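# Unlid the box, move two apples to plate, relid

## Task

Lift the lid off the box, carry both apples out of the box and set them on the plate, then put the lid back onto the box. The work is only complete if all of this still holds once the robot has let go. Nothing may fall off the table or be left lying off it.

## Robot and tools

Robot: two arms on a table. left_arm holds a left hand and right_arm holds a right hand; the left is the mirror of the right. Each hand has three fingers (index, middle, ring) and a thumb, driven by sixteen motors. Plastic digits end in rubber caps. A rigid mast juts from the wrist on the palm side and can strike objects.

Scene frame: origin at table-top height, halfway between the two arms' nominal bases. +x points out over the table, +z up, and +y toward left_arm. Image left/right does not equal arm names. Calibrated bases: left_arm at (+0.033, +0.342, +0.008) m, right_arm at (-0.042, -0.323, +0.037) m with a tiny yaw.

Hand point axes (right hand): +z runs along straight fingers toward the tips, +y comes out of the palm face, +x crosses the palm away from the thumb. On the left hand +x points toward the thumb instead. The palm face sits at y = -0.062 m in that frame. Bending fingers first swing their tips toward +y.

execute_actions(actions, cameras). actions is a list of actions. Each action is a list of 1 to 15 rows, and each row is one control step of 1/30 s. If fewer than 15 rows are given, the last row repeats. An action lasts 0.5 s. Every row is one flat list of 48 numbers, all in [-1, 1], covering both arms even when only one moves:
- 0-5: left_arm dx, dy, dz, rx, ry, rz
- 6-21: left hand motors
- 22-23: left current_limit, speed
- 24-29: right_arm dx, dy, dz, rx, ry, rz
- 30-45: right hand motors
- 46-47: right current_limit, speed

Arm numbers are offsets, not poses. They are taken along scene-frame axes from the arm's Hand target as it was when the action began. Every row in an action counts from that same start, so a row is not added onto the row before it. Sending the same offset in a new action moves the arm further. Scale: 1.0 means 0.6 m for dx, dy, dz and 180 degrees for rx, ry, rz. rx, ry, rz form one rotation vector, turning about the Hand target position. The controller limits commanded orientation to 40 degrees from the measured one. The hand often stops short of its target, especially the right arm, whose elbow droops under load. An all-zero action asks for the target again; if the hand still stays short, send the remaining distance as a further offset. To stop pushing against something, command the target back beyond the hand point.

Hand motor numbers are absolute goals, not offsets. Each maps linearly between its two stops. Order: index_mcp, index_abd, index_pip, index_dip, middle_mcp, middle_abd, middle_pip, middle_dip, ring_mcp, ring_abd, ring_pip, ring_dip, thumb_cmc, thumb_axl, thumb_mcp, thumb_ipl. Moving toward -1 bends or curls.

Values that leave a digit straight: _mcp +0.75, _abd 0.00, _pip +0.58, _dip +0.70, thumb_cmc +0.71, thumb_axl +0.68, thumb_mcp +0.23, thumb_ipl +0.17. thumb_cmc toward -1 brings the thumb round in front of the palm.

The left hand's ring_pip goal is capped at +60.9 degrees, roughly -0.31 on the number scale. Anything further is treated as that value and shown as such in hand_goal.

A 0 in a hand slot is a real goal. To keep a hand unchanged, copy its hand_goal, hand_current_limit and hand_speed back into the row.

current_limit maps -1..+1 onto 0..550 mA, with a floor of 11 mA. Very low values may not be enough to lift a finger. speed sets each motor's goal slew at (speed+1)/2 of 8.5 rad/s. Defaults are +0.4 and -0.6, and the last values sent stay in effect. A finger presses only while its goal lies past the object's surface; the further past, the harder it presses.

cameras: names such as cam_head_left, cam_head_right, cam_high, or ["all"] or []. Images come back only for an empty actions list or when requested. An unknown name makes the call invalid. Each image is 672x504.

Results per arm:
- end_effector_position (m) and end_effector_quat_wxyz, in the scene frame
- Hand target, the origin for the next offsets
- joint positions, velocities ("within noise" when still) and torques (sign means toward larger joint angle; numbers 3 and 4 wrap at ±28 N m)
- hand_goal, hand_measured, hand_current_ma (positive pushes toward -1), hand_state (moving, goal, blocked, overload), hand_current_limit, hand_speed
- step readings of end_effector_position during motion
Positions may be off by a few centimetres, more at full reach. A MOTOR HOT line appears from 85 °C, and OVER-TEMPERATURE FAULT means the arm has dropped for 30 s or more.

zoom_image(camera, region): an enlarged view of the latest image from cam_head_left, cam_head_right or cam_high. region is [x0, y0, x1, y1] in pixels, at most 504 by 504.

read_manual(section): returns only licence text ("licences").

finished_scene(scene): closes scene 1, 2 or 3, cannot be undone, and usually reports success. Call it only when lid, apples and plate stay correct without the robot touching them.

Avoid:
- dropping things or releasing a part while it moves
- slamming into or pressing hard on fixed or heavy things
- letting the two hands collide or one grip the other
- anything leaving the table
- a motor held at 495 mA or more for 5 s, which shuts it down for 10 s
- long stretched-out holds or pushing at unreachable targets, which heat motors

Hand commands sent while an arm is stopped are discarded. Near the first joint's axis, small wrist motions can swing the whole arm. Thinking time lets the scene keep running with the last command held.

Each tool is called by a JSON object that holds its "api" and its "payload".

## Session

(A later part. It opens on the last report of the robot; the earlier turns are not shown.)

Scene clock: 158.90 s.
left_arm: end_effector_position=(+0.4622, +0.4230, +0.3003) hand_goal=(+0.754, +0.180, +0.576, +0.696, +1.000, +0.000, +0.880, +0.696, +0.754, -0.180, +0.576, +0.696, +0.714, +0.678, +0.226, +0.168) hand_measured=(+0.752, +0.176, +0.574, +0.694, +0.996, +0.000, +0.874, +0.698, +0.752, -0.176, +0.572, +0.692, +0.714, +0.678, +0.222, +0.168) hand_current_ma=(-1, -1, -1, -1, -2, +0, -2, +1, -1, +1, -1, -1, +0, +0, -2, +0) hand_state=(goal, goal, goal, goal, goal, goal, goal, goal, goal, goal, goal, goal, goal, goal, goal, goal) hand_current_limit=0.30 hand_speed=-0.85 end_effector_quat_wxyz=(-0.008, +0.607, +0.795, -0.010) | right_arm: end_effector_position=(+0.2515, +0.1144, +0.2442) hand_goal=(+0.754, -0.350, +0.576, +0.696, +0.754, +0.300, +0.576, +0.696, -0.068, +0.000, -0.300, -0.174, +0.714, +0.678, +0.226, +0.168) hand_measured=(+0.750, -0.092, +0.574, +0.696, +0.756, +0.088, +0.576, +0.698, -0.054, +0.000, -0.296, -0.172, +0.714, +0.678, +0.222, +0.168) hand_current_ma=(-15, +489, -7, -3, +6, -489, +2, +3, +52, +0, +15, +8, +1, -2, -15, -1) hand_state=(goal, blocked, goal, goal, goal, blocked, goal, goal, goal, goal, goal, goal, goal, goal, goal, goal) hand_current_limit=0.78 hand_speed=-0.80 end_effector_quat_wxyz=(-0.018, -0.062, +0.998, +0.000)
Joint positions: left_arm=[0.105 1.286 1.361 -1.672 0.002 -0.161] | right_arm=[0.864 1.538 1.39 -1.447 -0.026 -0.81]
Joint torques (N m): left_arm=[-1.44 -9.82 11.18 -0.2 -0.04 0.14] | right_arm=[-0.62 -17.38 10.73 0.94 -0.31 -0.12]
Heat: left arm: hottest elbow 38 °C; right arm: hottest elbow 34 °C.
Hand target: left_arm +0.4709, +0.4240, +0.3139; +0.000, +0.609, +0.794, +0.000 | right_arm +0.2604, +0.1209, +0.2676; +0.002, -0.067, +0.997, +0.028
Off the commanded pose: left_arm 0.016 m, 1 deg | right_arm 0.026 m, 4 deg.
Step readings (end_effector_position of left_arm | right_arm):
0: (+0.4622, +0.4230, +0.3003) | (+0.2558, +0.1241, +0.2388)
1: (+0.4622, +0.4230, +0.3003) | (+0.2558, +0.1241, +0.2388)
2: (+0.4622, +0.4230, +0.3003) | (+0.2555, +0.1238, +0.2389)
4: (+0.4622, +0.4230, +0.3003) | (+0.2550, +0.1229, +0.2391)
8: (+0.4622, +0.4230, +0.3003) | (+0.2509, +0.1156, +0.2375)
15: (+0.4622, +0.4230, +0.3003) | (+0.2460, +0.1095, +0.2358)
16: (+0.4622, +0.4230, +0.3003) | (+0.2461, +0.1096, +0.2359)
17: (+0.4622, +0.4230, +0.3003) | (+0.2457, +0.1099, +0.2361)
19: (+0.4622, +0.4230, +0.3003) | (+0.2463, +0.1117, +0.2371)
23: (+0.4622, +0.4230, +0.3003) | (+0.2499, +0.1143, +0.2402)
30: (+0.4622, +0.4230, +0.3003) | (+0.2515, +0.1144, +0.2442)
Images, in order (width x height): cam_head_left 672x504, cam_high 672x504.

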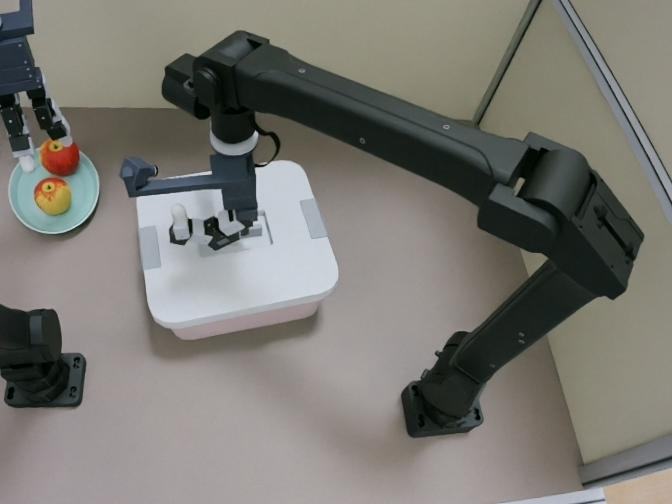

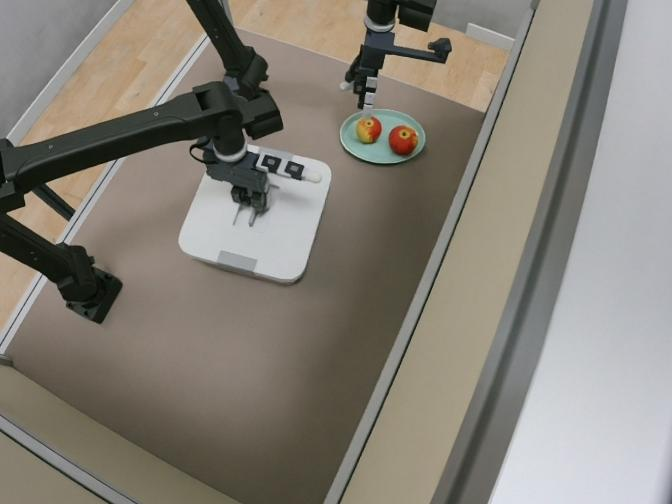

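{"api": "execute_actions", "payload": {"actions": [[[0,0,0,0,0,0,0.754,0.18,0.576,0.696,1,0,0.88,0.696,0.754,-0.18,0.576,0.696,0.714,0.678,0.226,0.168,0.3,-0.85,-0.008,-0.004,-0.045,0,0,0,0.754,-0.35,0.576,0.696,0.754,0.30,0.576,0.696,-0.068,0,-0.3,-0.174,0.714,0.678,0.226,0.168,0.78,-0.8]]], "cameras": ["cam_head_left","cam_high"]}}

{"api": "zoom_image", "payload": {"camera": "cam_head_left", "region": [100, 220, 220, 340]}}

{"api": "zoom_image", "payload": {"camera": "cam_head_left", "region": [230, 210, 350, 330]}}

{"api": "zoom_image", "payload": {"camera": "cam_high", "region": [180, 200, 340, 290]}}

Scene clock: 160.40 s.
left_arm: end_effector_position=(+0.4622, +0.4230, +0.3003) hand_goal=(+0.754, +0.180, +0.576, +0.696, +1.000, +0.000, +0.880, +0.696, +0.754, -0.180, +0.576, +0.696, +0.714, +0.678, +0.226, +0.168) hand_measured=(+0.752, +0.176, +0.574, +0.694, +0.996, +0.000, +0.874, +0.698, +0.752, -0.176, +0.572, +0.692, +0.714, +0.678, +0.222, +0.168) hand_current_ma=(-1, -1, -1, -1, -2, +0, -2, +1, -1, +1, -1, -1, +0, +0, -2, +0) hand_state=(goal, goal, goal, goal, goal, goal, goal, goal, goal, goal, goal, goal, goal, goal, goal, goal) hand_current_limit=0.30 hand_speed=-0.85 end_effector_quat_wxyz=(-0.008, +0.607, +0.795, -0.010) | right_arm: end_effector_position=(+0.2538, +0.1175, +0.2414) hand_goal=(+0.754, -0.350, +0.576, +0.696, +0.754, +0.300, +0.576, +0.696, -0.068, +0.000, -0.300, -0.174, +0.714, +0.678, +0.226, +0.168) hand_measured=(+0.754, -0.092, +0.576, +0.696, +0.760, +0.088, +0.580, +0.698, -0.054, +0.000, -0.296, -0.172, +0.714, +0.678, +0.222, +0.168) hand_current_ma=(+0, +489, -1, -2, +23, -489, +10, +3, +52, +0, +15, +8, +1, -2, -15, -1) hand_state=(goal, blocked, goal, goal, goal, blocked, goal, goal, goal, goal, goal, goal, goal, goal, goal, goal) hand_current_limit=0.78 hand_speed=-0.80 end_effector_quat_wxyz=(-0.002, -0.062, +0.998, +0.018)
Joint positions: left_arm=[0.105 1.286 1.361 -1.672 0.002 -0.161] | right_arm=[0.864 1.521 1.354 -1.381 -0.028 -0.81]
Joint torques (N m): left_arm=[-1.38 -9.82 11.19 -0.2 -0.04 0.14] | right_arm=[-0.15 -15.68 7.99 1.26 -0.25 -0.08]
Heat: left arm: hottest elbow 38 °C; right arm: hottest elbow 34 °C.
Hand target: left_arm +0.4709, +0.4240, +0.3139; +0.000, +0.609, +0.794, +0.000 | right_arm +0.2556, +0.1185, +0.2405; +0.002, -0.067, +0.997, +0.028
Off the commanded pose: left_arm 0.016 m, 1 deg | right_arm 0.002 m, 1 deg.
Step readings (end_effector_position of left_arm | right_arm):
0: (+0.4622, +0.4230, +0.3003) | (+0.2515, +0.1144, +0.2442)
1: (+0.4622, +0.4230, +0.3003) | (+0.2515, +0.1144, +0.2442)
2: (+0.4622, +0.4230, +0.3003) | (+0.2521, +0.1151, +0.2441)
4: (+0.4622, +0.4230, +0.3003) | (+0.2536, +0.1173, +0.2429)
8: (+0.4622, +0.4230, +0.3003) | (+0.2543, +0.1182, +0.2413)
15: (+0.4622, +0.4230, +0.3003) | (+0.2536, +0.1174, +0.2413)
Images, in order (width x height): cam_head_left 672x504, cam_high 672x504.

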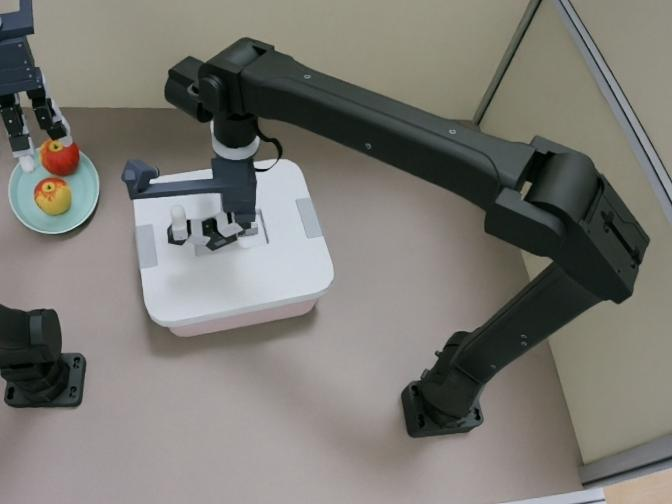

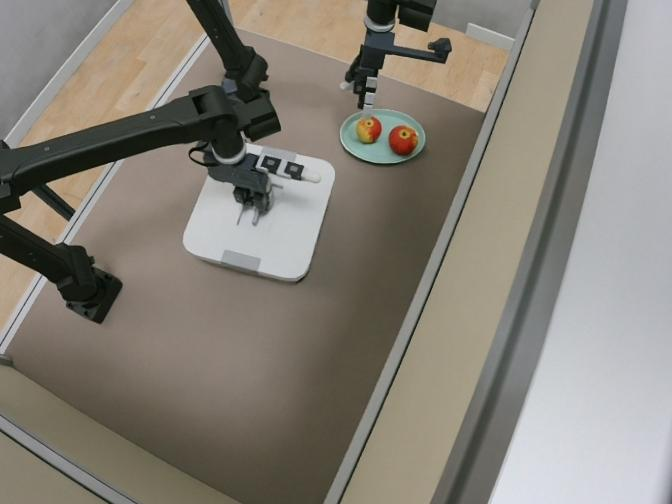

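Scaled by 4.200 from the camera's 672x504 image, which has a finer 960x720 frame.

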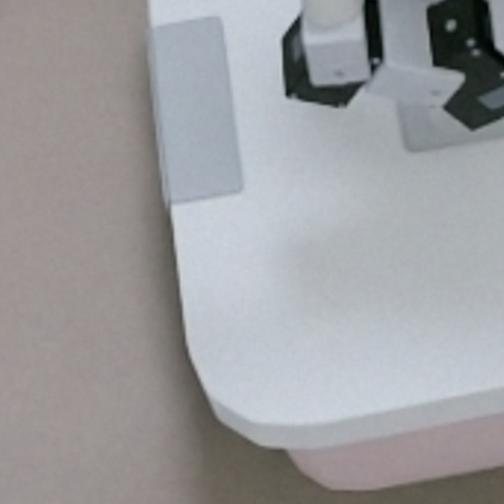

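Scaled by 4.200 from the camera's 672x504 image, which has a finer 960x720 frame.

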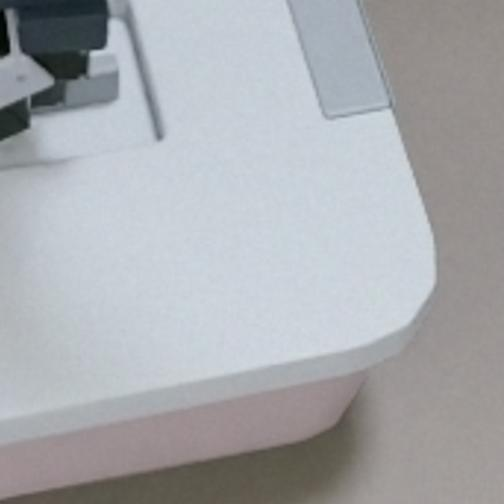

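Scaled by 3.150 from the camera's 672x504 image, which has a finer 960x720 frame.

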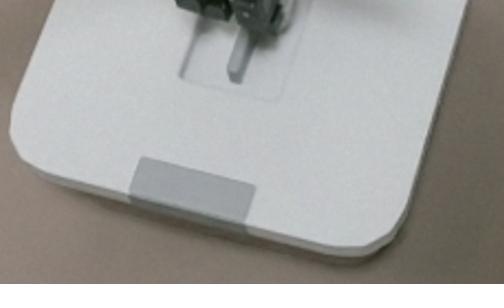

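{"api": "zoom_image", "payload": {"camera": "cam_high", "region": [180, 220, 270, 290]}}

{"api": "zoom_image", "payload": {"camera": "cam_high", "region": [250, 220, 340, 290]}}

{"api": "zoom_image", "payload": {"camera": "cam_high", "region": [265, 140, 355, 280]}}

{"api": "zoom_image", "payload": {"camera": "cam_head_left", "region": [255, 250, 345, 330]}}

{"api": "zoom_image", "payload": {"camera": "cam_head_left", "region": [255, 150, 345, 270]}}

Scaled by 5.600 from the camera's 672x504 image, which has a finer 960x720 frame.

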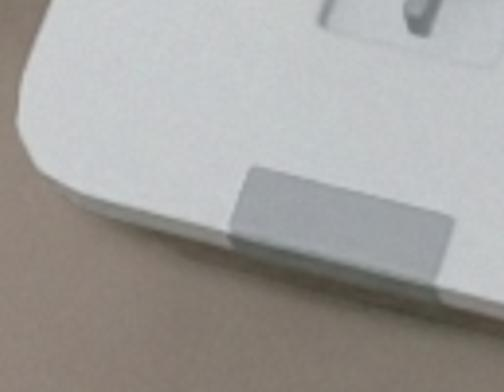

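Scaled by 5.600 from the camera's 672x504 image, which has a finer 960x720 frame.

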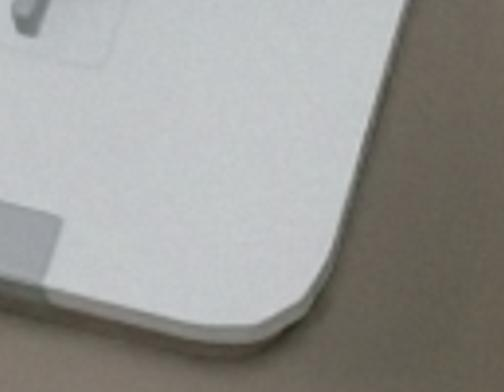

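Scaled by 3.600 from the camera's 672x504 image, which has a finer 960x720 frame.

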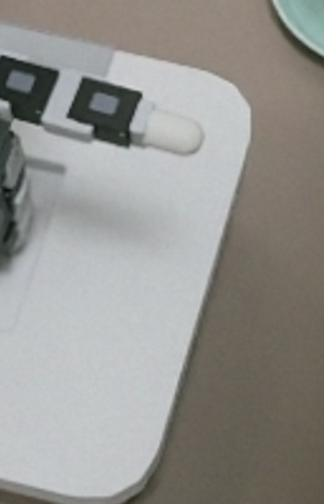

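Scaled by 5.600 from the camera's 672x504 image, which has a finer 960x720 frame.

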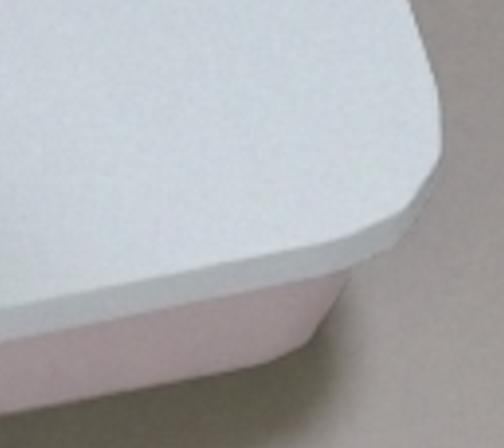

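Scaled by 4.200 from the camera's 672x504 image, which has a finer 960x720 frame.

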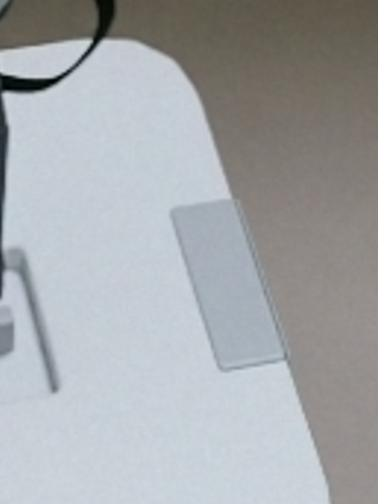

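{"api": "execute_actions", "payload": {"actions": [[[0,0,0,0,0,0,0.754,0.18,0.576,0.696,1,0,0.88,0.696,0.754,-0.18,0.576,0.696,0.714,0.678,0.226,0.168,0.3,-0.85,0,0,-0.025,0,0,0,0.754,-0.35,0.576,0.696,0.754,0.30,0.576,0.696,-0.068,0,-0.3,-0.174,0.714,0.678,0.226,0.168,0.78,-0.8]]], "cameras": ["cam_head_left","cam_high"]}}

{"api": "zoom_image", "payload": {"camera": "cam_head_left", "region": [100, 220, 220, 340]}}

{"api": "zoom_image", "payload": {"camera": "cam_head_left", "region": [230, 210, 350, 330]}}

{"api": "zoom_image", "payload": {"camera": "cam_high", "region": [250, 220, 340, 290]}}

Scene clock: 162.17 s.
left_arm: end_effector_position=(+0.4622, +0.4230, +0.3003) hand_goal=(+0.754, +0.180, +0.576, +0.696, +1.000, +0.000, +0.880, +0.696, +0.754, -0.180, +0.576, +0.696, +0.714, +0.678, +0.226, +0.168) hand_measured=(+0.752, +0.176, +0.574, +0.694, +0.996, +0.000, +0.874, +0.698, +0.752, -0.176, +0.572, +0.692, +0.714, +0.678, +0.222, +0.168) hand_current_ma=(-1, -1, -1, -1, -2, +0, -2, +1, -1, +1, -1, -1, +0, +0, -2, +0) hand_state=(goal, goal, goal, goal, goal, goal, goal, goal, goal, goal, goal, goal, goal, goal, goal, goal) hand_current_limit=0.30 hand_speed=-0.85 end_effector_quat_wxyz=(-0.008, +0.607, +0.795, -0.010) | right_arm: end_effector_position=(+0.2541, +0.1180, +0.2420) hand_goal=(+0.754, -0.350, +0.576, +0.696, +0.754, +0.300, +0.576, +0.696, -0.068, +0.000, -0.300, -0.174, +0.714, +0.678, +0.226, +0.168) hand_measured=(+0.758, -0.092, +0.578, +0.696, +0.764, +0.088, +0.580, +0.698, -0.054, +0.000, -0.296, -0.172, +0.714, +0.678, +0.222, +0.168) hand_current_ma=(+10, +490, +3, -1, +35, -489, +16, +4, +52, +0, +15, +8, +1, -2, -15, -1) hand_state=(goal, blocked, goal, goal, goal, blocked, goal, goal, goal, goal, goal, goal, goal, goal, goal, goal) hand_current_limit=0.78 hand_speed=-0.80 end_effector_quat_wxyz=(+0.007, -0.062, +0.998, +0.028)
Joint positions: left_arm=[0.105 1.286 1.361 -1.672 0.002 -0.161] | right_arm=[0.864 1.506 1.333 -1.347 -0.028 -0.81]
Joint torques (N m): left_arm=[-1.38 -9.82 11.21 -0.18 -0.04 0.14] | right_arm=[-0.21 -13.63 7.23 1.47 -0.24 -0.08]
Heat: left arm: hottest elbow 38 °C; right arm: hottest elbow 34 °C.
Hand target: left_arm +0.4709, +0.4240, +0.3139; +0.000, +0.609, +0.794, +0.000 | right_arm +0.2556, +0.1185, +0.2256; +0.002, -0.067, +0.997, +0.028
Off the commanded pose: left_arm 0.016 m, 1 deg | right_arm 0.017 m, 1 deg.
Step readings (end_effector_position of left_arm | right_arm):
0: (+0.4622, +0.4230, +0.3003) | (+0.2538, +0.1175, +0.2414)
1: (+0.4622, +0.4230, +0.3003) | (+0.2538, +0.1175, +0.2414)
2: (+0.4622, +0.4230, +0.3003) | (+0.2537, +0.1174, +0.2409)
4: (+0.4622, +0.4230, +0.3003) | (+0.2537, +0.1175, +0.2411)
8: (+0.4622, +0.4230, +0.3003) | (+0.2536, +0.1173, +0.2417)
15: (+0.4622, +0.4230, +0.3003) | (+0.2541, +0.1180, +0.2420)
Images, in order (width x height): cam_head_left 672x504, cam_high 672x504.

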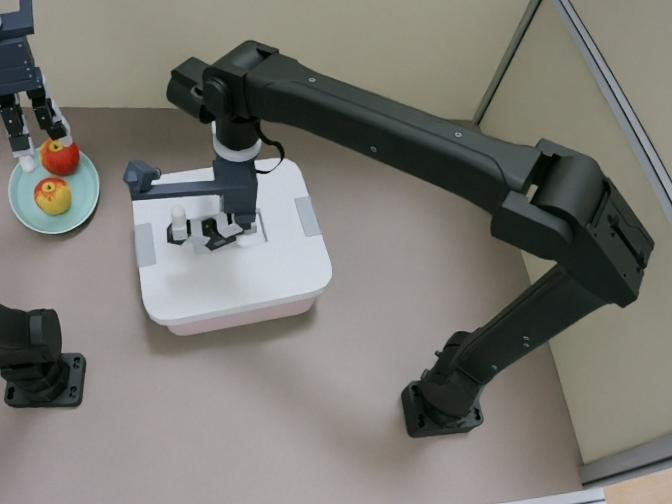

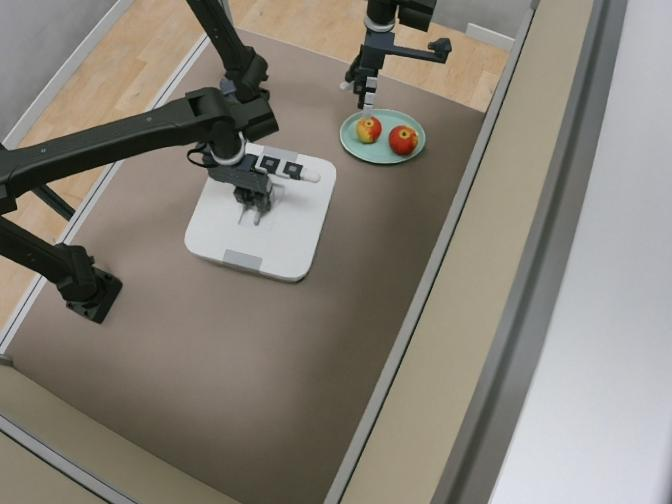

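Scaled by 4.200 from the camera's 672x504 image, which has a finer 960x720 frame.

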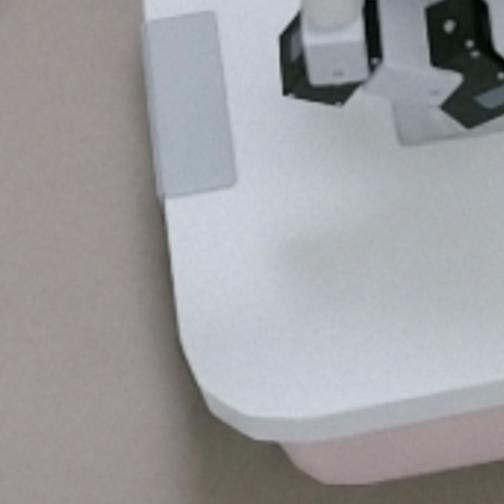

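Scaled by 4.200 from the camera's 672x504 image, which has a finer 960x720 frame.

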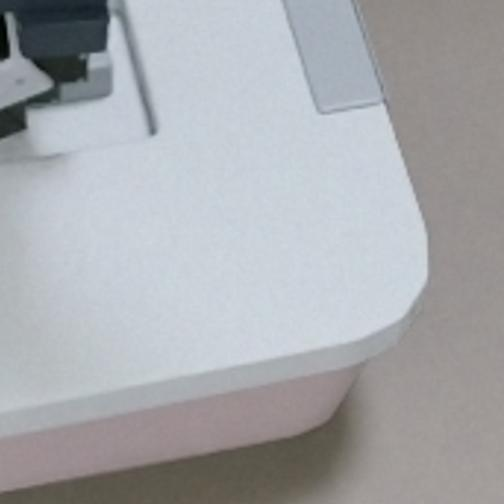

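Scaled by 5.600 from the camera's 672x504 image, which has a finer 960x720 frame.

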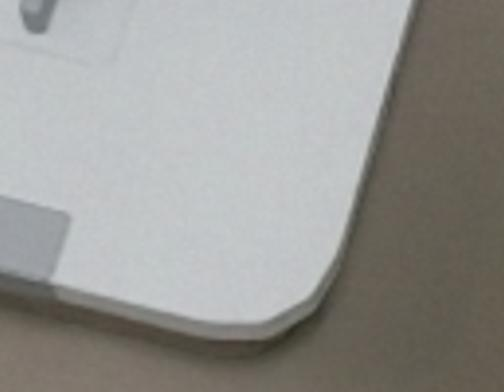

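{"api": "execute_actions", "payload": {"actions": [[[0,0,0,0,0,0,0.754,0.18,0.576,0.696,1,0,0.88,0.696,0.754,-0.18,0.576,0.696,0.714,0.678,0.226,0.168,0.3,-0.85,0,-0.014,0,0,0,0,0.754,-0.35,0.576,0.696,0.754,0.30,0.576,0.696,-0.068,0,-0.3,-0.174,0.714,0.678,0.226,0.168,0.78,-0.8]]], "cameras": ["cam_head_left","cam_high"]}}

{"api": "zoom_image", "payload": {"camera": "cam_head_left", "region": [100, 220, 220, 340]}}

{"api": "zoom_image", "payload": {"camera": "cam_head_left", "region": [230, 210, 350, 330]}}

{"api": "zoom_image", "payload": {"camera": "cam_high", "region": [250, 220, 340, 290]}}

Scene clock: 163.37 s.
left_arm: end_effector_position=(+0.4622, +0.4230, +0.3003) hand_goal=(+0.754, +0.180, +0.576, +0.696, +1.000, +0.000, +0.880, +0.696, +0.754, -0.180, +0.576, +0.696, +0.714, +0.678, +0.226, +0.168) hand_measured=(+0.752, +0.176, +0.574, +0.694, +0.996, +0.000, +0.874, +0.698, +0.752, -0.176, +0.572, +0.692, +0.714, +0.678, +0.222, +0.168) hand_current_ma=(-1, -1, -1, -1, -2, +0, -2, +1, -1, +1, -1, -1, +0, +0, -2, +0) hand_state=(goal, goal, goal, goal, goal, goal, goal, goal, goal, goal, goal, goal, goal, goal, goal, goal) hand_current_limit=0.30 hand_speed=-0.85 end_effector_quat_wxyz=(-0.008, +0.607, +0.795, -0.010) | right_arm: end_effector_position=(+0.2523, +0.1154, +0.2424) hand_goal=(+0.754, -0.350, +0.576, +0.696, +0.754, +0.300, +0.576, +0.696, -0.068, +0.000, -0.300, -0.174, +0.714, +0.678, +0.226, +0.168) hand_measured=(+0.752, -0.092, +0.576, +0.696, +0.758, +0.088, +0.580, +0.698, -0.054, +0.000, -0.296, -0.172, +0.714, +0.678, +0.222, +0.168) hand_current_ma=(-6, +490, +2, -1, +14, -489, +15, +4, +52, +0, +15, +8, +1, -2, -15, -1) hand_state=(goal, blocked, goal, goal, goal, blocked, goal, goal, goal, goal, goal, goal, goal, goal, goal, goal) hand_current_limit=0.78 hand_speed=-0.80 end_effector_quat_wxyz=(+0.010, -0.069, +0.997, +0.033)
Joint positions: left_arm=[0.105 1.286 1.361 -1.672 0.002 -0.161] | right_arm=[0.861 1.493 1.317 -1.334 -0.031 -0.826]
Joint torques (N m): left_arm=[-1.38 -9.82 11.21 -0.18 -0.04 0.14] | right_arm=[-0.91 -13.63 7.06 1.06 -0.21 -0.1]
Heat: left arm: hottest elbow 38 °C; right arm: hottest elbow 34 °C.
Hand target: left_arm +0.4709, +0.4240, +0.3139; +0.000, +0.609, +0.794, +0.000 | right_arm +0.2557, +0.1100, +0.2255; +0.002, -0.067, +0.997, +0.028
Off the commanded pose: left_arm 0.016 m, 1 deg | right_arm 0.018 m, 1 deg.
Step readings (end_effector_position of left_arm | right_arm):
0: (+0.4622, +0.4230, +0.3003) | (+0.2541, +0.1180, +0.2420)
1: (+0.4622, +0.4230, +0.3003) | (+0.2540, +0.1178, +0.2420)
2: (+0.4622, +0.4230, +0.3003) | (+0.2539, +0.1177, +0.2418)
4: (+0.4622, +0.4230, +0.3003) | (+0.2536, +0.1172, +0.2422)
8: (+0.4622, +0.4230, +0.3003) | (+0.2530, +0.1158, +0.2426)
15: (+0.4622, +0.4230, +0.3003) | (+0.2524, +0.1155, +0.2426)
Images, in order (width x height): cam_head_left 672x504, cam_high 672x504.

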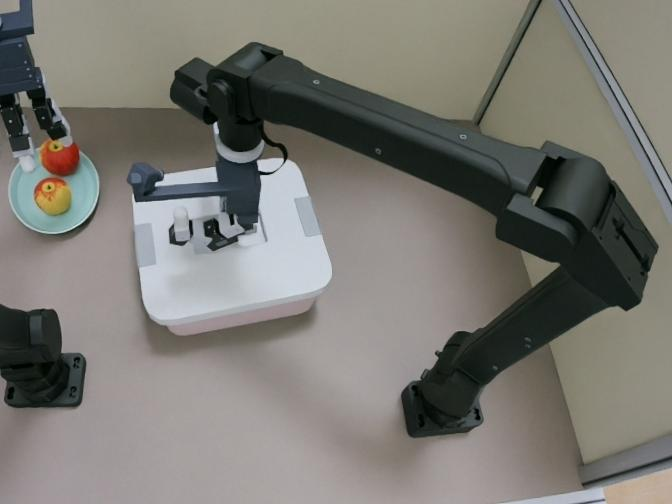

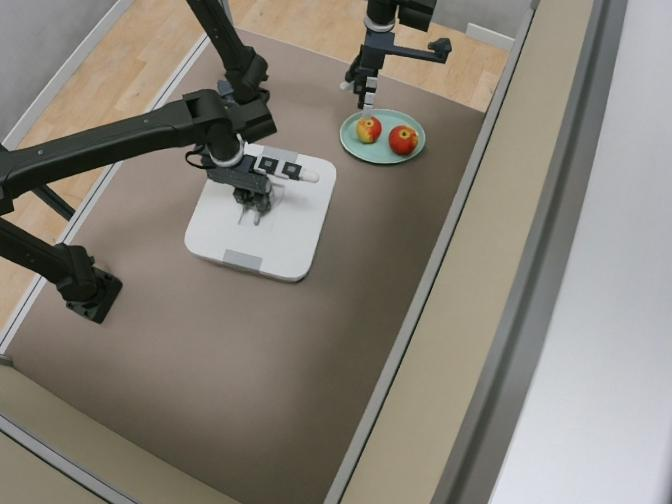

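Scaled by 4.200 from the camera's 672x504 image, which has a finer 960x720 frame.

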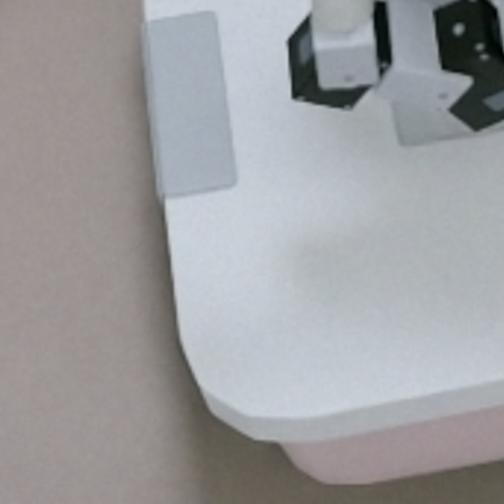

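Scaled by 4.200 from the camera's 672x504 image, which has a finer 960x720 frame.

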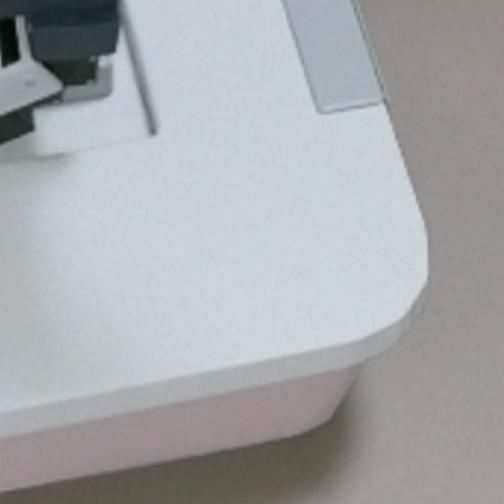

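Scaled by 5.600 from the camera's 672x504 image, which has a finer 960x720 frame.

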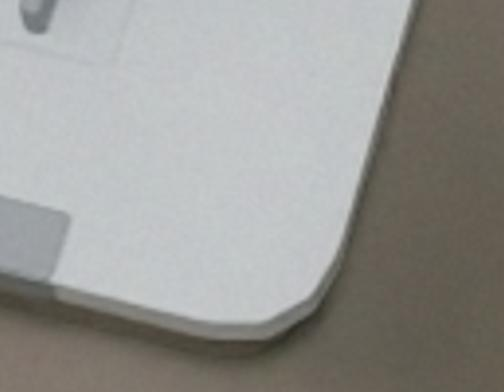

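{"api": "execute_actions", "payload": {"actions": [[[0,0,0,0,0,0,0.754,0.18,0.576,0.696,1,0,0.88,0.696,0.754,-0.18,0.576,0.696,0.714,0.678,0.226,0.168,0.3,-0.85,0,0.005,0.028,0,0,0,0.754,-0.35,0.576,0.696,0.754,0.30,0.576,0.696,-0.068,0,-0.3,-0.174,0.714,0.678,0.226,0.168,0.78,-0.8]]], "cameras": ["cam_head_left","cam_high"]}}

{"api": "zoom_image", "payload": {"camera": "cam_head_left", "region": [100, 220, 220, 340]}}

{"api": "zoom_image", "payload": {"camera": "cam_head_left", "region": [230, 210, 350, 330]}}

Scene clock: 164.70 s.
left_arm: end_effector_position=(+0.4622, +0.4230, +0.3003) hand_goal=(+0.754, +0.180, +0.576, +0.696, +1.000, +0.000, +0.880, +0.696, +0.754, -0.180, +0.576, +0.696, +0.714, +0.678, +0.226, +0.168) hand_measured=(+0.752, +0.176, +0.574, +0.694, +0.996, +0.000, +0.874, +0.698, +0.752, -0.176, +0.572, +0.692, +0.714, +0.678, +0.222, +0.168) hand_current_ma=(-1, -1, -1, -1, -2, +0, -2, +1, -1, +1, -1, -1, +0, +0, -2, +0) hand_state=(goal, goal, goal, goal, goal, goal, goal, goal, goal, goal, goal, goal, goal, goal, goal, goal) hand_current_limit=0.30 hand_speed=-0.85 end_effector_quat_wxyz=(-0.008, +0.607, +0.795, -0.010) | right_arm: end_effector_position=(+0.2522, +0.1150, +0.2425) hand_goal=(+0.754, -0.350, +0.576, +0.696, +0.754, +0.300, +0.576, +0.696, -0.068, +0.000, -0.300, -0.174, +0.714, +0.678, +0.226, +0.168) hand_measured=(+0.750, -0.092, +0.576, +0.696, +0.756, +0.090, +0.578, +0.698, -0.054, +0.000, -0.296, -0.172, +0.714, +0.678, +0.222, +0.168) hand_current_ma=(-17, +489, -2, -1, +5, -489, +7, +4, +52, +0, +15, +8, +1, -2, -15, -1) hand_state=(goal, blocked, goal, goal, goal, blocked, goal, goal, goal, goal, goal, goal, goal, goal, goal, goal) hand_current_limit=0.78 hand_speed=-0.80 end_effector_quat_wxyz=(+0.009, -0.069, +0.997, +0.032)
Joint positions: left_arm=[0.105 1.286 1.361 -1.672 0.002 -0.161] | right_arm=[0.86 1.492 1.317 -1.335 -0.031 -0.826]
Joint torques (N m): left_arm=[-1.38 -9.76 11.21 -0.2 -0.04 0.14] | right_arm=[-0.5 -13.8 10.28 -0.12 -0.2 -0.07]
Heat: left arm: hottest elbow 38 °C; right arm: hottest elbow 34 °C.
Hand target: left_arm +0.4709, +0.4240, +0.3139; +0.000, +0.609, +0.794, +0.000 | right_arm +0.2557, +0.1130, +0.2424; +0.002, -0.067, +0.997, +0.028
Off the commanded pose: left_arm 0.016 m, 1 deg | right_arm 0.004 m, 1 deg.
Step readings (end_effector_position of left_arm | right_arm):
0: (+0.4622, +0.4230, +0.3003) | (+0.2523, +0.1154, +0.2424)
1: (+0.4622, +0.4230, +0.3003) | (+0.2523, +0.1154, +0.2424)
2: (+0.4622, +0.4230, +0.3003) | (+0.2523, +0.1154, +0.2426)
4: (+0.4622, +0.4230, +0.3003) | (+0.2523, +0.1154, +0.2426)
8: (+0.4622, +0.4230, +0.3003) | (+0.2522, +0.1150, +0.2425)
15: (+0.4622, +0.4230, +0.3003) | (+0.2522, +0.1150, +0.2425)
Images, in order (width x height): cam_head_left 672x504, cam_high 672x504.

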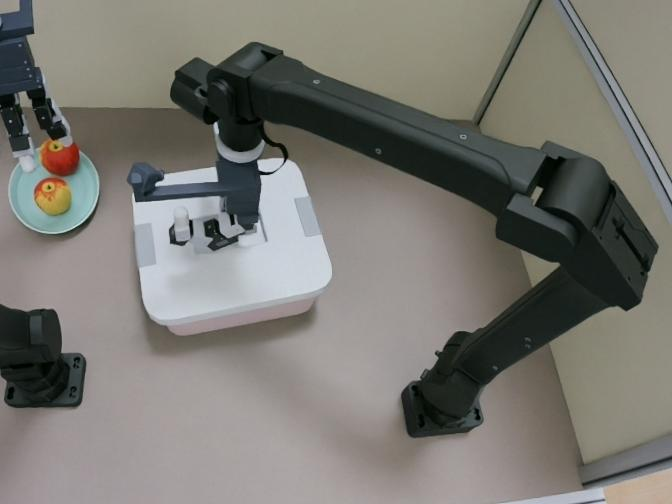

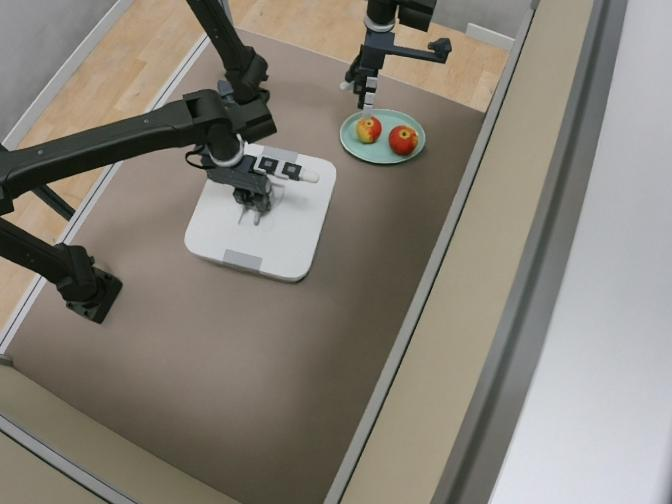

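Scaled by 4.200 from the camera's 672x504 image, which has a finer 960x720 frame.

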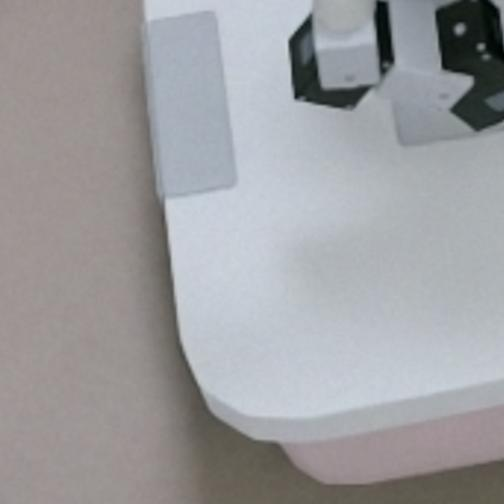

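Scaled by 4.200 from the camera's 672x504 image, which has a finer 960x720 frame.

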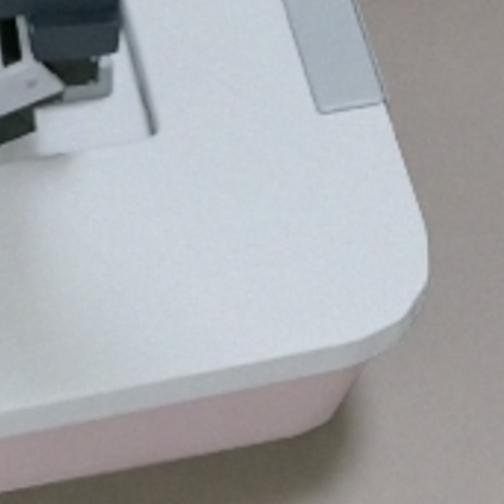

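{"api": "execute_actions", "payload": {"actions": [[[0,0,0,0,0,0,0.754,0.18,0.576,0.696,1,0,0.88,0.696,0.754,-0.18,0.576,0.696,0.714,0.678,0.226,0.168,0.3,-0.85,0.002,-0.018,0.008,0,0,0,0.754,-0.35,0.576,0.696,0.754,0.30,0.576,0.696,-0.068,0,-0.3,-0.174,0.714,0.678,0.226,0.168,0.78,-0.8]]], "cameras": ["cam_head_left","cam_high"]}}

{"api": "zoom_image", "payload": {"camera": "cam_head_left", "region": [100, 220, 220, 340]}}

{"api": "zoom_image", "payload": {"camera": "cam_head_left", "region": [230, 210, 350, 330]}}

Scene clock: 165.77 s.
left_arm: end_effector_position=(+0.4622, +0.4230, +0.3003) hand_goal=(+0.754, +0.180, +0.576, +0.696, +1.000, +0.000, +0.880, +0.696, +0.754, -0.180, +0.576, +0.696, +0.714, +0.678, +0.226, +0.168) hand_measured=(+0.752, +0.176, +0.574, +0.694, +0.996, +0.000, +0.874, +0.698, +0.752, -0.176, +0.572, +0.692, +0.714, +0.678, +0.222, +0.168) hand_current_ma=(-1, -1, -1, -1, -2, +0, -2, +1, -1, +1, -1, -1, +0, +0, -2, +0) hand_state=(goal, goal, goal, goal, goal, goal, goal, goal, goal, goal, goal, goal, goal, goal, goal, goal) hand_current_limit=0.30 hand_speed=-0.85 end_effector_quat_wxyz=(-0.008, +0.607, +0.795, -0.010) | right_arm: end_effector_position=(+0.2541, +0.1054, +0.2409) hand_goal=(+0.754, -0.350, +0.576, +0.696, +0.754, +0.300, +0.576, +0.696, -0.068, +0.000, -0.300, -0.174, +0.714, +0.678, +0.226, +0.168) hand_measured=(+0.746, -0.092, +0.572, +0.696, +0.754, +0.090, +0.576, +0.698, -0.054, +0.000, -0.296, -0.172, +0.714, +0.678, +0.222, +0.168) hand_current_ma=(-26, +490, -10, -1, -2, -489, +0, +3, +52, +0, +15, +8, +1, -2, -15, -1) hand_state=(goal, blocked, goal, goal, goal, blocked, goal, goal, goal, goal, goal, goal, goal, goal, goal, goal) hand_current_limit=0.78 hand_speed=-0.80 end_effector_quat_wxyz=(+0.001, -0.064, +0.998, +0.023)
Joint positions: left_arm=[0.105 1.286 1.361 -1.672 0.002 -0.161] | right_arm=[0.845 1.491 1.316 -1.361 -0.031 -0.834]
Joint torques (N m): left_arm=[-1.38 -9.82 11.19 -0.2 -0.04 0.14] | right_arm=[-0.79 -15.38 9.44 0.08 -0.19 -0.11]
Heat: left arm: hottest elbow 39 °C; right arm: hottest elbow 34 °C.
Hand target: left_arm +0.4709, +0.4240, +0.3139; +0.000, +0.609, +0.794, +0.000 | right_arm +0.2569, +0.1022, +0.2471; +0.002, -0.067, +0.997, +0.028
Off the commanded pose: left_arm 0.016 m, 1 deg | right_arm 0.008 m, 1 deg.
Step readings (end_effector_position of left_arm | right_arm):
0: (+0.4622, +0.4230, +0.3003) | (+0.2522, +0.1150, +0.2425)
1: (+0.4622, +0.4230, +0.3003) | (+0.2522, +0.1150, +0.2425)
2: (+0.4622, +0.4230, +0.3003) | (+0.2523, +0.1148, +0.2427)
4: (+0.4622, +0.4230, +0.3003) | (+0.2527, +0.1138, +0.2431)
8: (+0.4622, +0.4230, +0.3003) | (+0.2519, +0.1073, +0.2411)
15: (+0.4622, +0.4230, +0.3003) | (+0.2541, +0.1054, +0.2409)
Images, in order (width x height): cam_head_left 672x504, cam_high 672x504.

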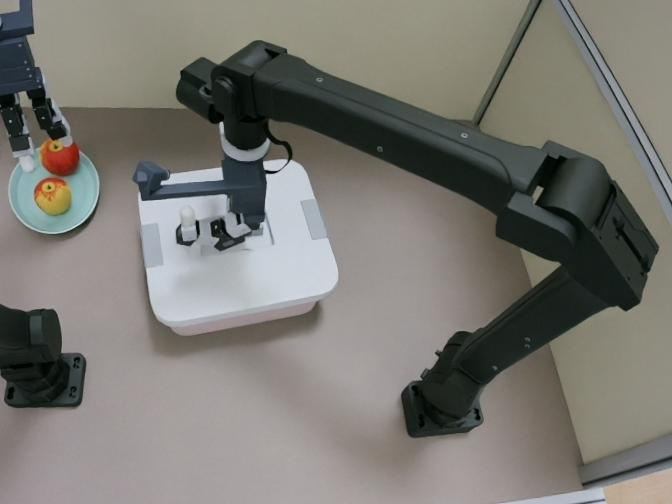

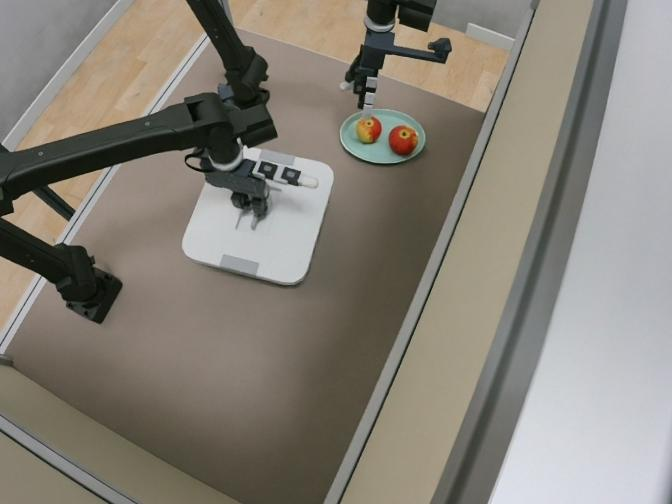

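Scaled by 4.200 from the camera's 672x504 image, which has a finer 960x720 frame.

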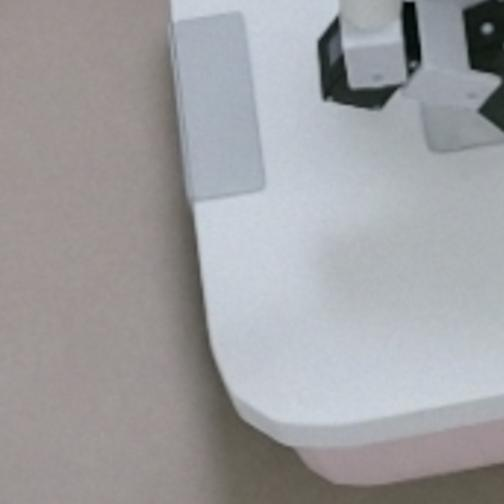

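Scaled by 4.200 from the camera's 672x504 image, which has a finer 960x720 frame.

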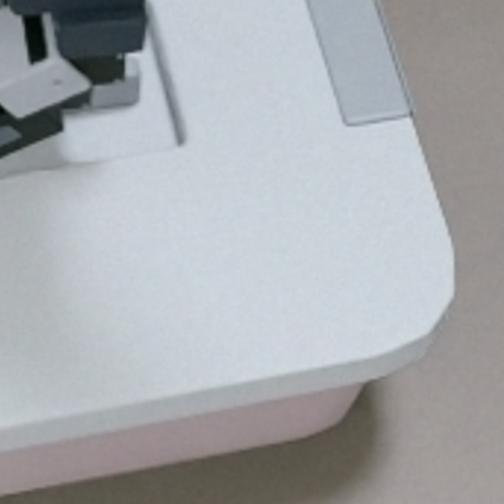

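{"api": "execute_actions", "payload": {"actions": [[[0,0,0,0,0,0,0.754,0.18,0.576,0.696,1,0,0.88,0.696,0.754,-0.18,0.576,0.696,0.714,0.678,0.226,0.168,0.3,-0.85,0.0,0.002,-0.025,0,0,0,0.754,-0.35,0.576,0.696,0.754,0.30,0.576,0.696,-0.068,0,-0.3,-0.174,0.714,0.678,0.226,0.168,0.78,-0.8]]], "cameras": ["cam_head_left","cam_high"]}}

{"api": "zoom_image", "payload": {"camera": "cam_head_left", "region": [100, 220, 220, 340]}}

{"api": "zoom_image", "payload": {"camera": "cam_head_left", "region": [230, 210, 350, 330]}}

Scene clock: 167.60 s.
left_arm: end_effector_position=(+0.4622, +0.4230, +0.3003) hand_goal=(+0.754, +0.180, +0.576, +0.696, +1.000, +0.000, +0.880, +0.696, +0.754, -0.180, +0.576, +0.696, +0.714, +0.678, +0.226, +0.168) hand_measured=(+0.752, +0.176, +0.574, +0.694, +0.996, +0.000, +0.874, +0.698, +0.752, -0.176, +0.572, +0.692, +0.714, +0.678, +0.222, +0.168) hand_current_ma=(-1, -1, -1, -1, -2, +0, -2, +1, -1, +1, -1, -1, +0, +0, -2, +0) hand_state=(goal, goal, goal, goal, goal, goal, goal, goal, goal, goal, goal, goal, goal, goal, goal, goal) hand_current_limit=0.30 hand_speed=-0.85 end_effector_quat_wxyz=(-0.008, +0.607, +0.795, -0.010) | right_arm: end_effector_position=(+0.2520, +0.1039, +0.2340) hand_goal=(+0.754, -0.350, +0.576, +0.696, +0.754, +0.300, +0.576, +0.696, -0.068, +0.000, -0.300, -0.174, +0.714, +0.678, +0.226, +0.168) hand_measured=(+0.746, -0.092, +0.572, +0.696, +0.754, +0.090, +0.576, +0.698, -0.054, +0.000, -0.296, -0.172, +0.714, +0.678, +0.222, +0.168) hand_current_ma=(-26, +490, -10, -1, -3, -489, +0, +3, +52, +0, +15, +8, +1, -2, -15, -1) hand_state=(goal, blocked, goal, goal, goal, blocked, goal, goal, goal, goal, goal, goal, goal, goal, goal, goal) hand_current_limit=0.78 hand_speed=-0.80 end_effector_quat_wxyz=(+0.000, -0.068, +0.997, +0.022)
Joint positions: left_arm=[0.105 1.286 1.361 -1.672 0.002 -0.161] | right_arm=[0.845 1.491 1.299 -1.347 -0.031 -0.842]
Joint torques (N m): left_arm=[-1.38 -9.76 11.21 -0.18 -0.04 0.14] | right_arm=[-0.62 -14.51 8.51 0.94 -0.18 -0.09]
Heat: left arm: hottest elbow 39 °C; right arm: hottest elbow 34 °C.
Hand target: left_arm +0.4709, +0.4240, +0.3139; +0.000, +0.609, +0.794, +0.000 | right_arm +0.2570, +0.1034, +0.2322; +0.002, -0.067, +0.997, +0.028
Off the commanded pose: left_arm 0.016 m, 1 deg | right_arm 0.005 m, 1 deg.
Step readings (end_effector_position of left_arm | right_arm):
0: (+0.4622, +0.4230, +0.3003) | (+0.2541, +0.1054, +0.2409)
1: (+0.4622, +0.4230, +0.3003) | (+0.2541, +0.1054, +0.2409)
2: (+0.4622, +0.4230, +0.3003) | (+0.2541, +0.1054, +0.2409)
4: (+0.4622, +0.4230, +0.3003) | (+0.2537, +0.1052, +0.2399)
8: (+0.4622, +0.4230, +0.3003) | (+0.2524, +0.1043, +0.2356)
15: (+0.4622, +0.4230, +0.3003) | (+0.2520, +0.1039, +0.2340)
Images, in order (width x height): cam_head_left 672x504, cam_high 672x504.

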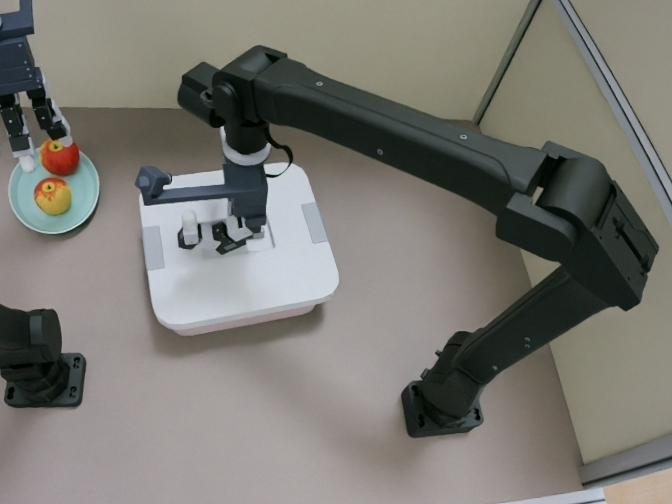

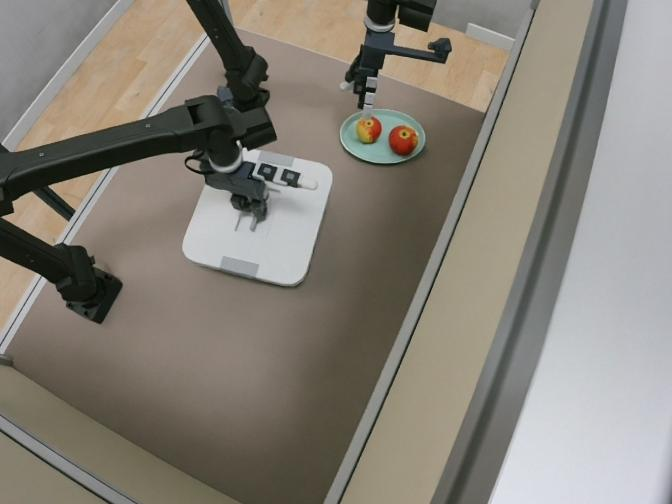

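Scaled by 4.200 from the camera's 672x504 image, which has a finer 960x720 frame.

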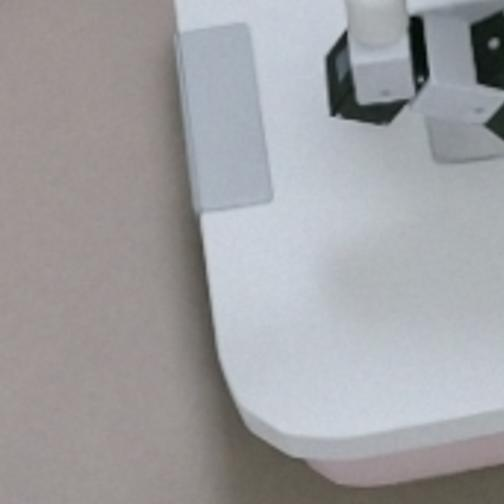

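Scaled by 4.200 from the camera's 672x504 image, which has a finer 960x720 frame.

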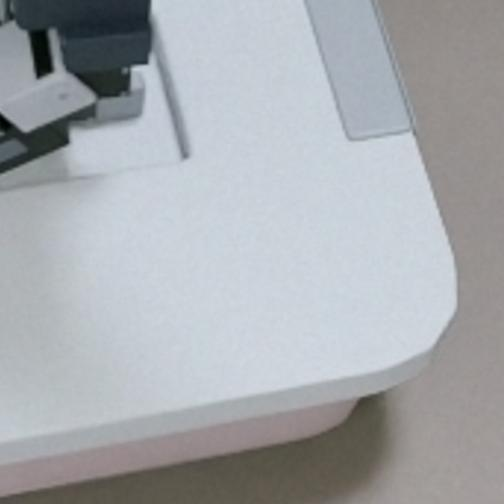

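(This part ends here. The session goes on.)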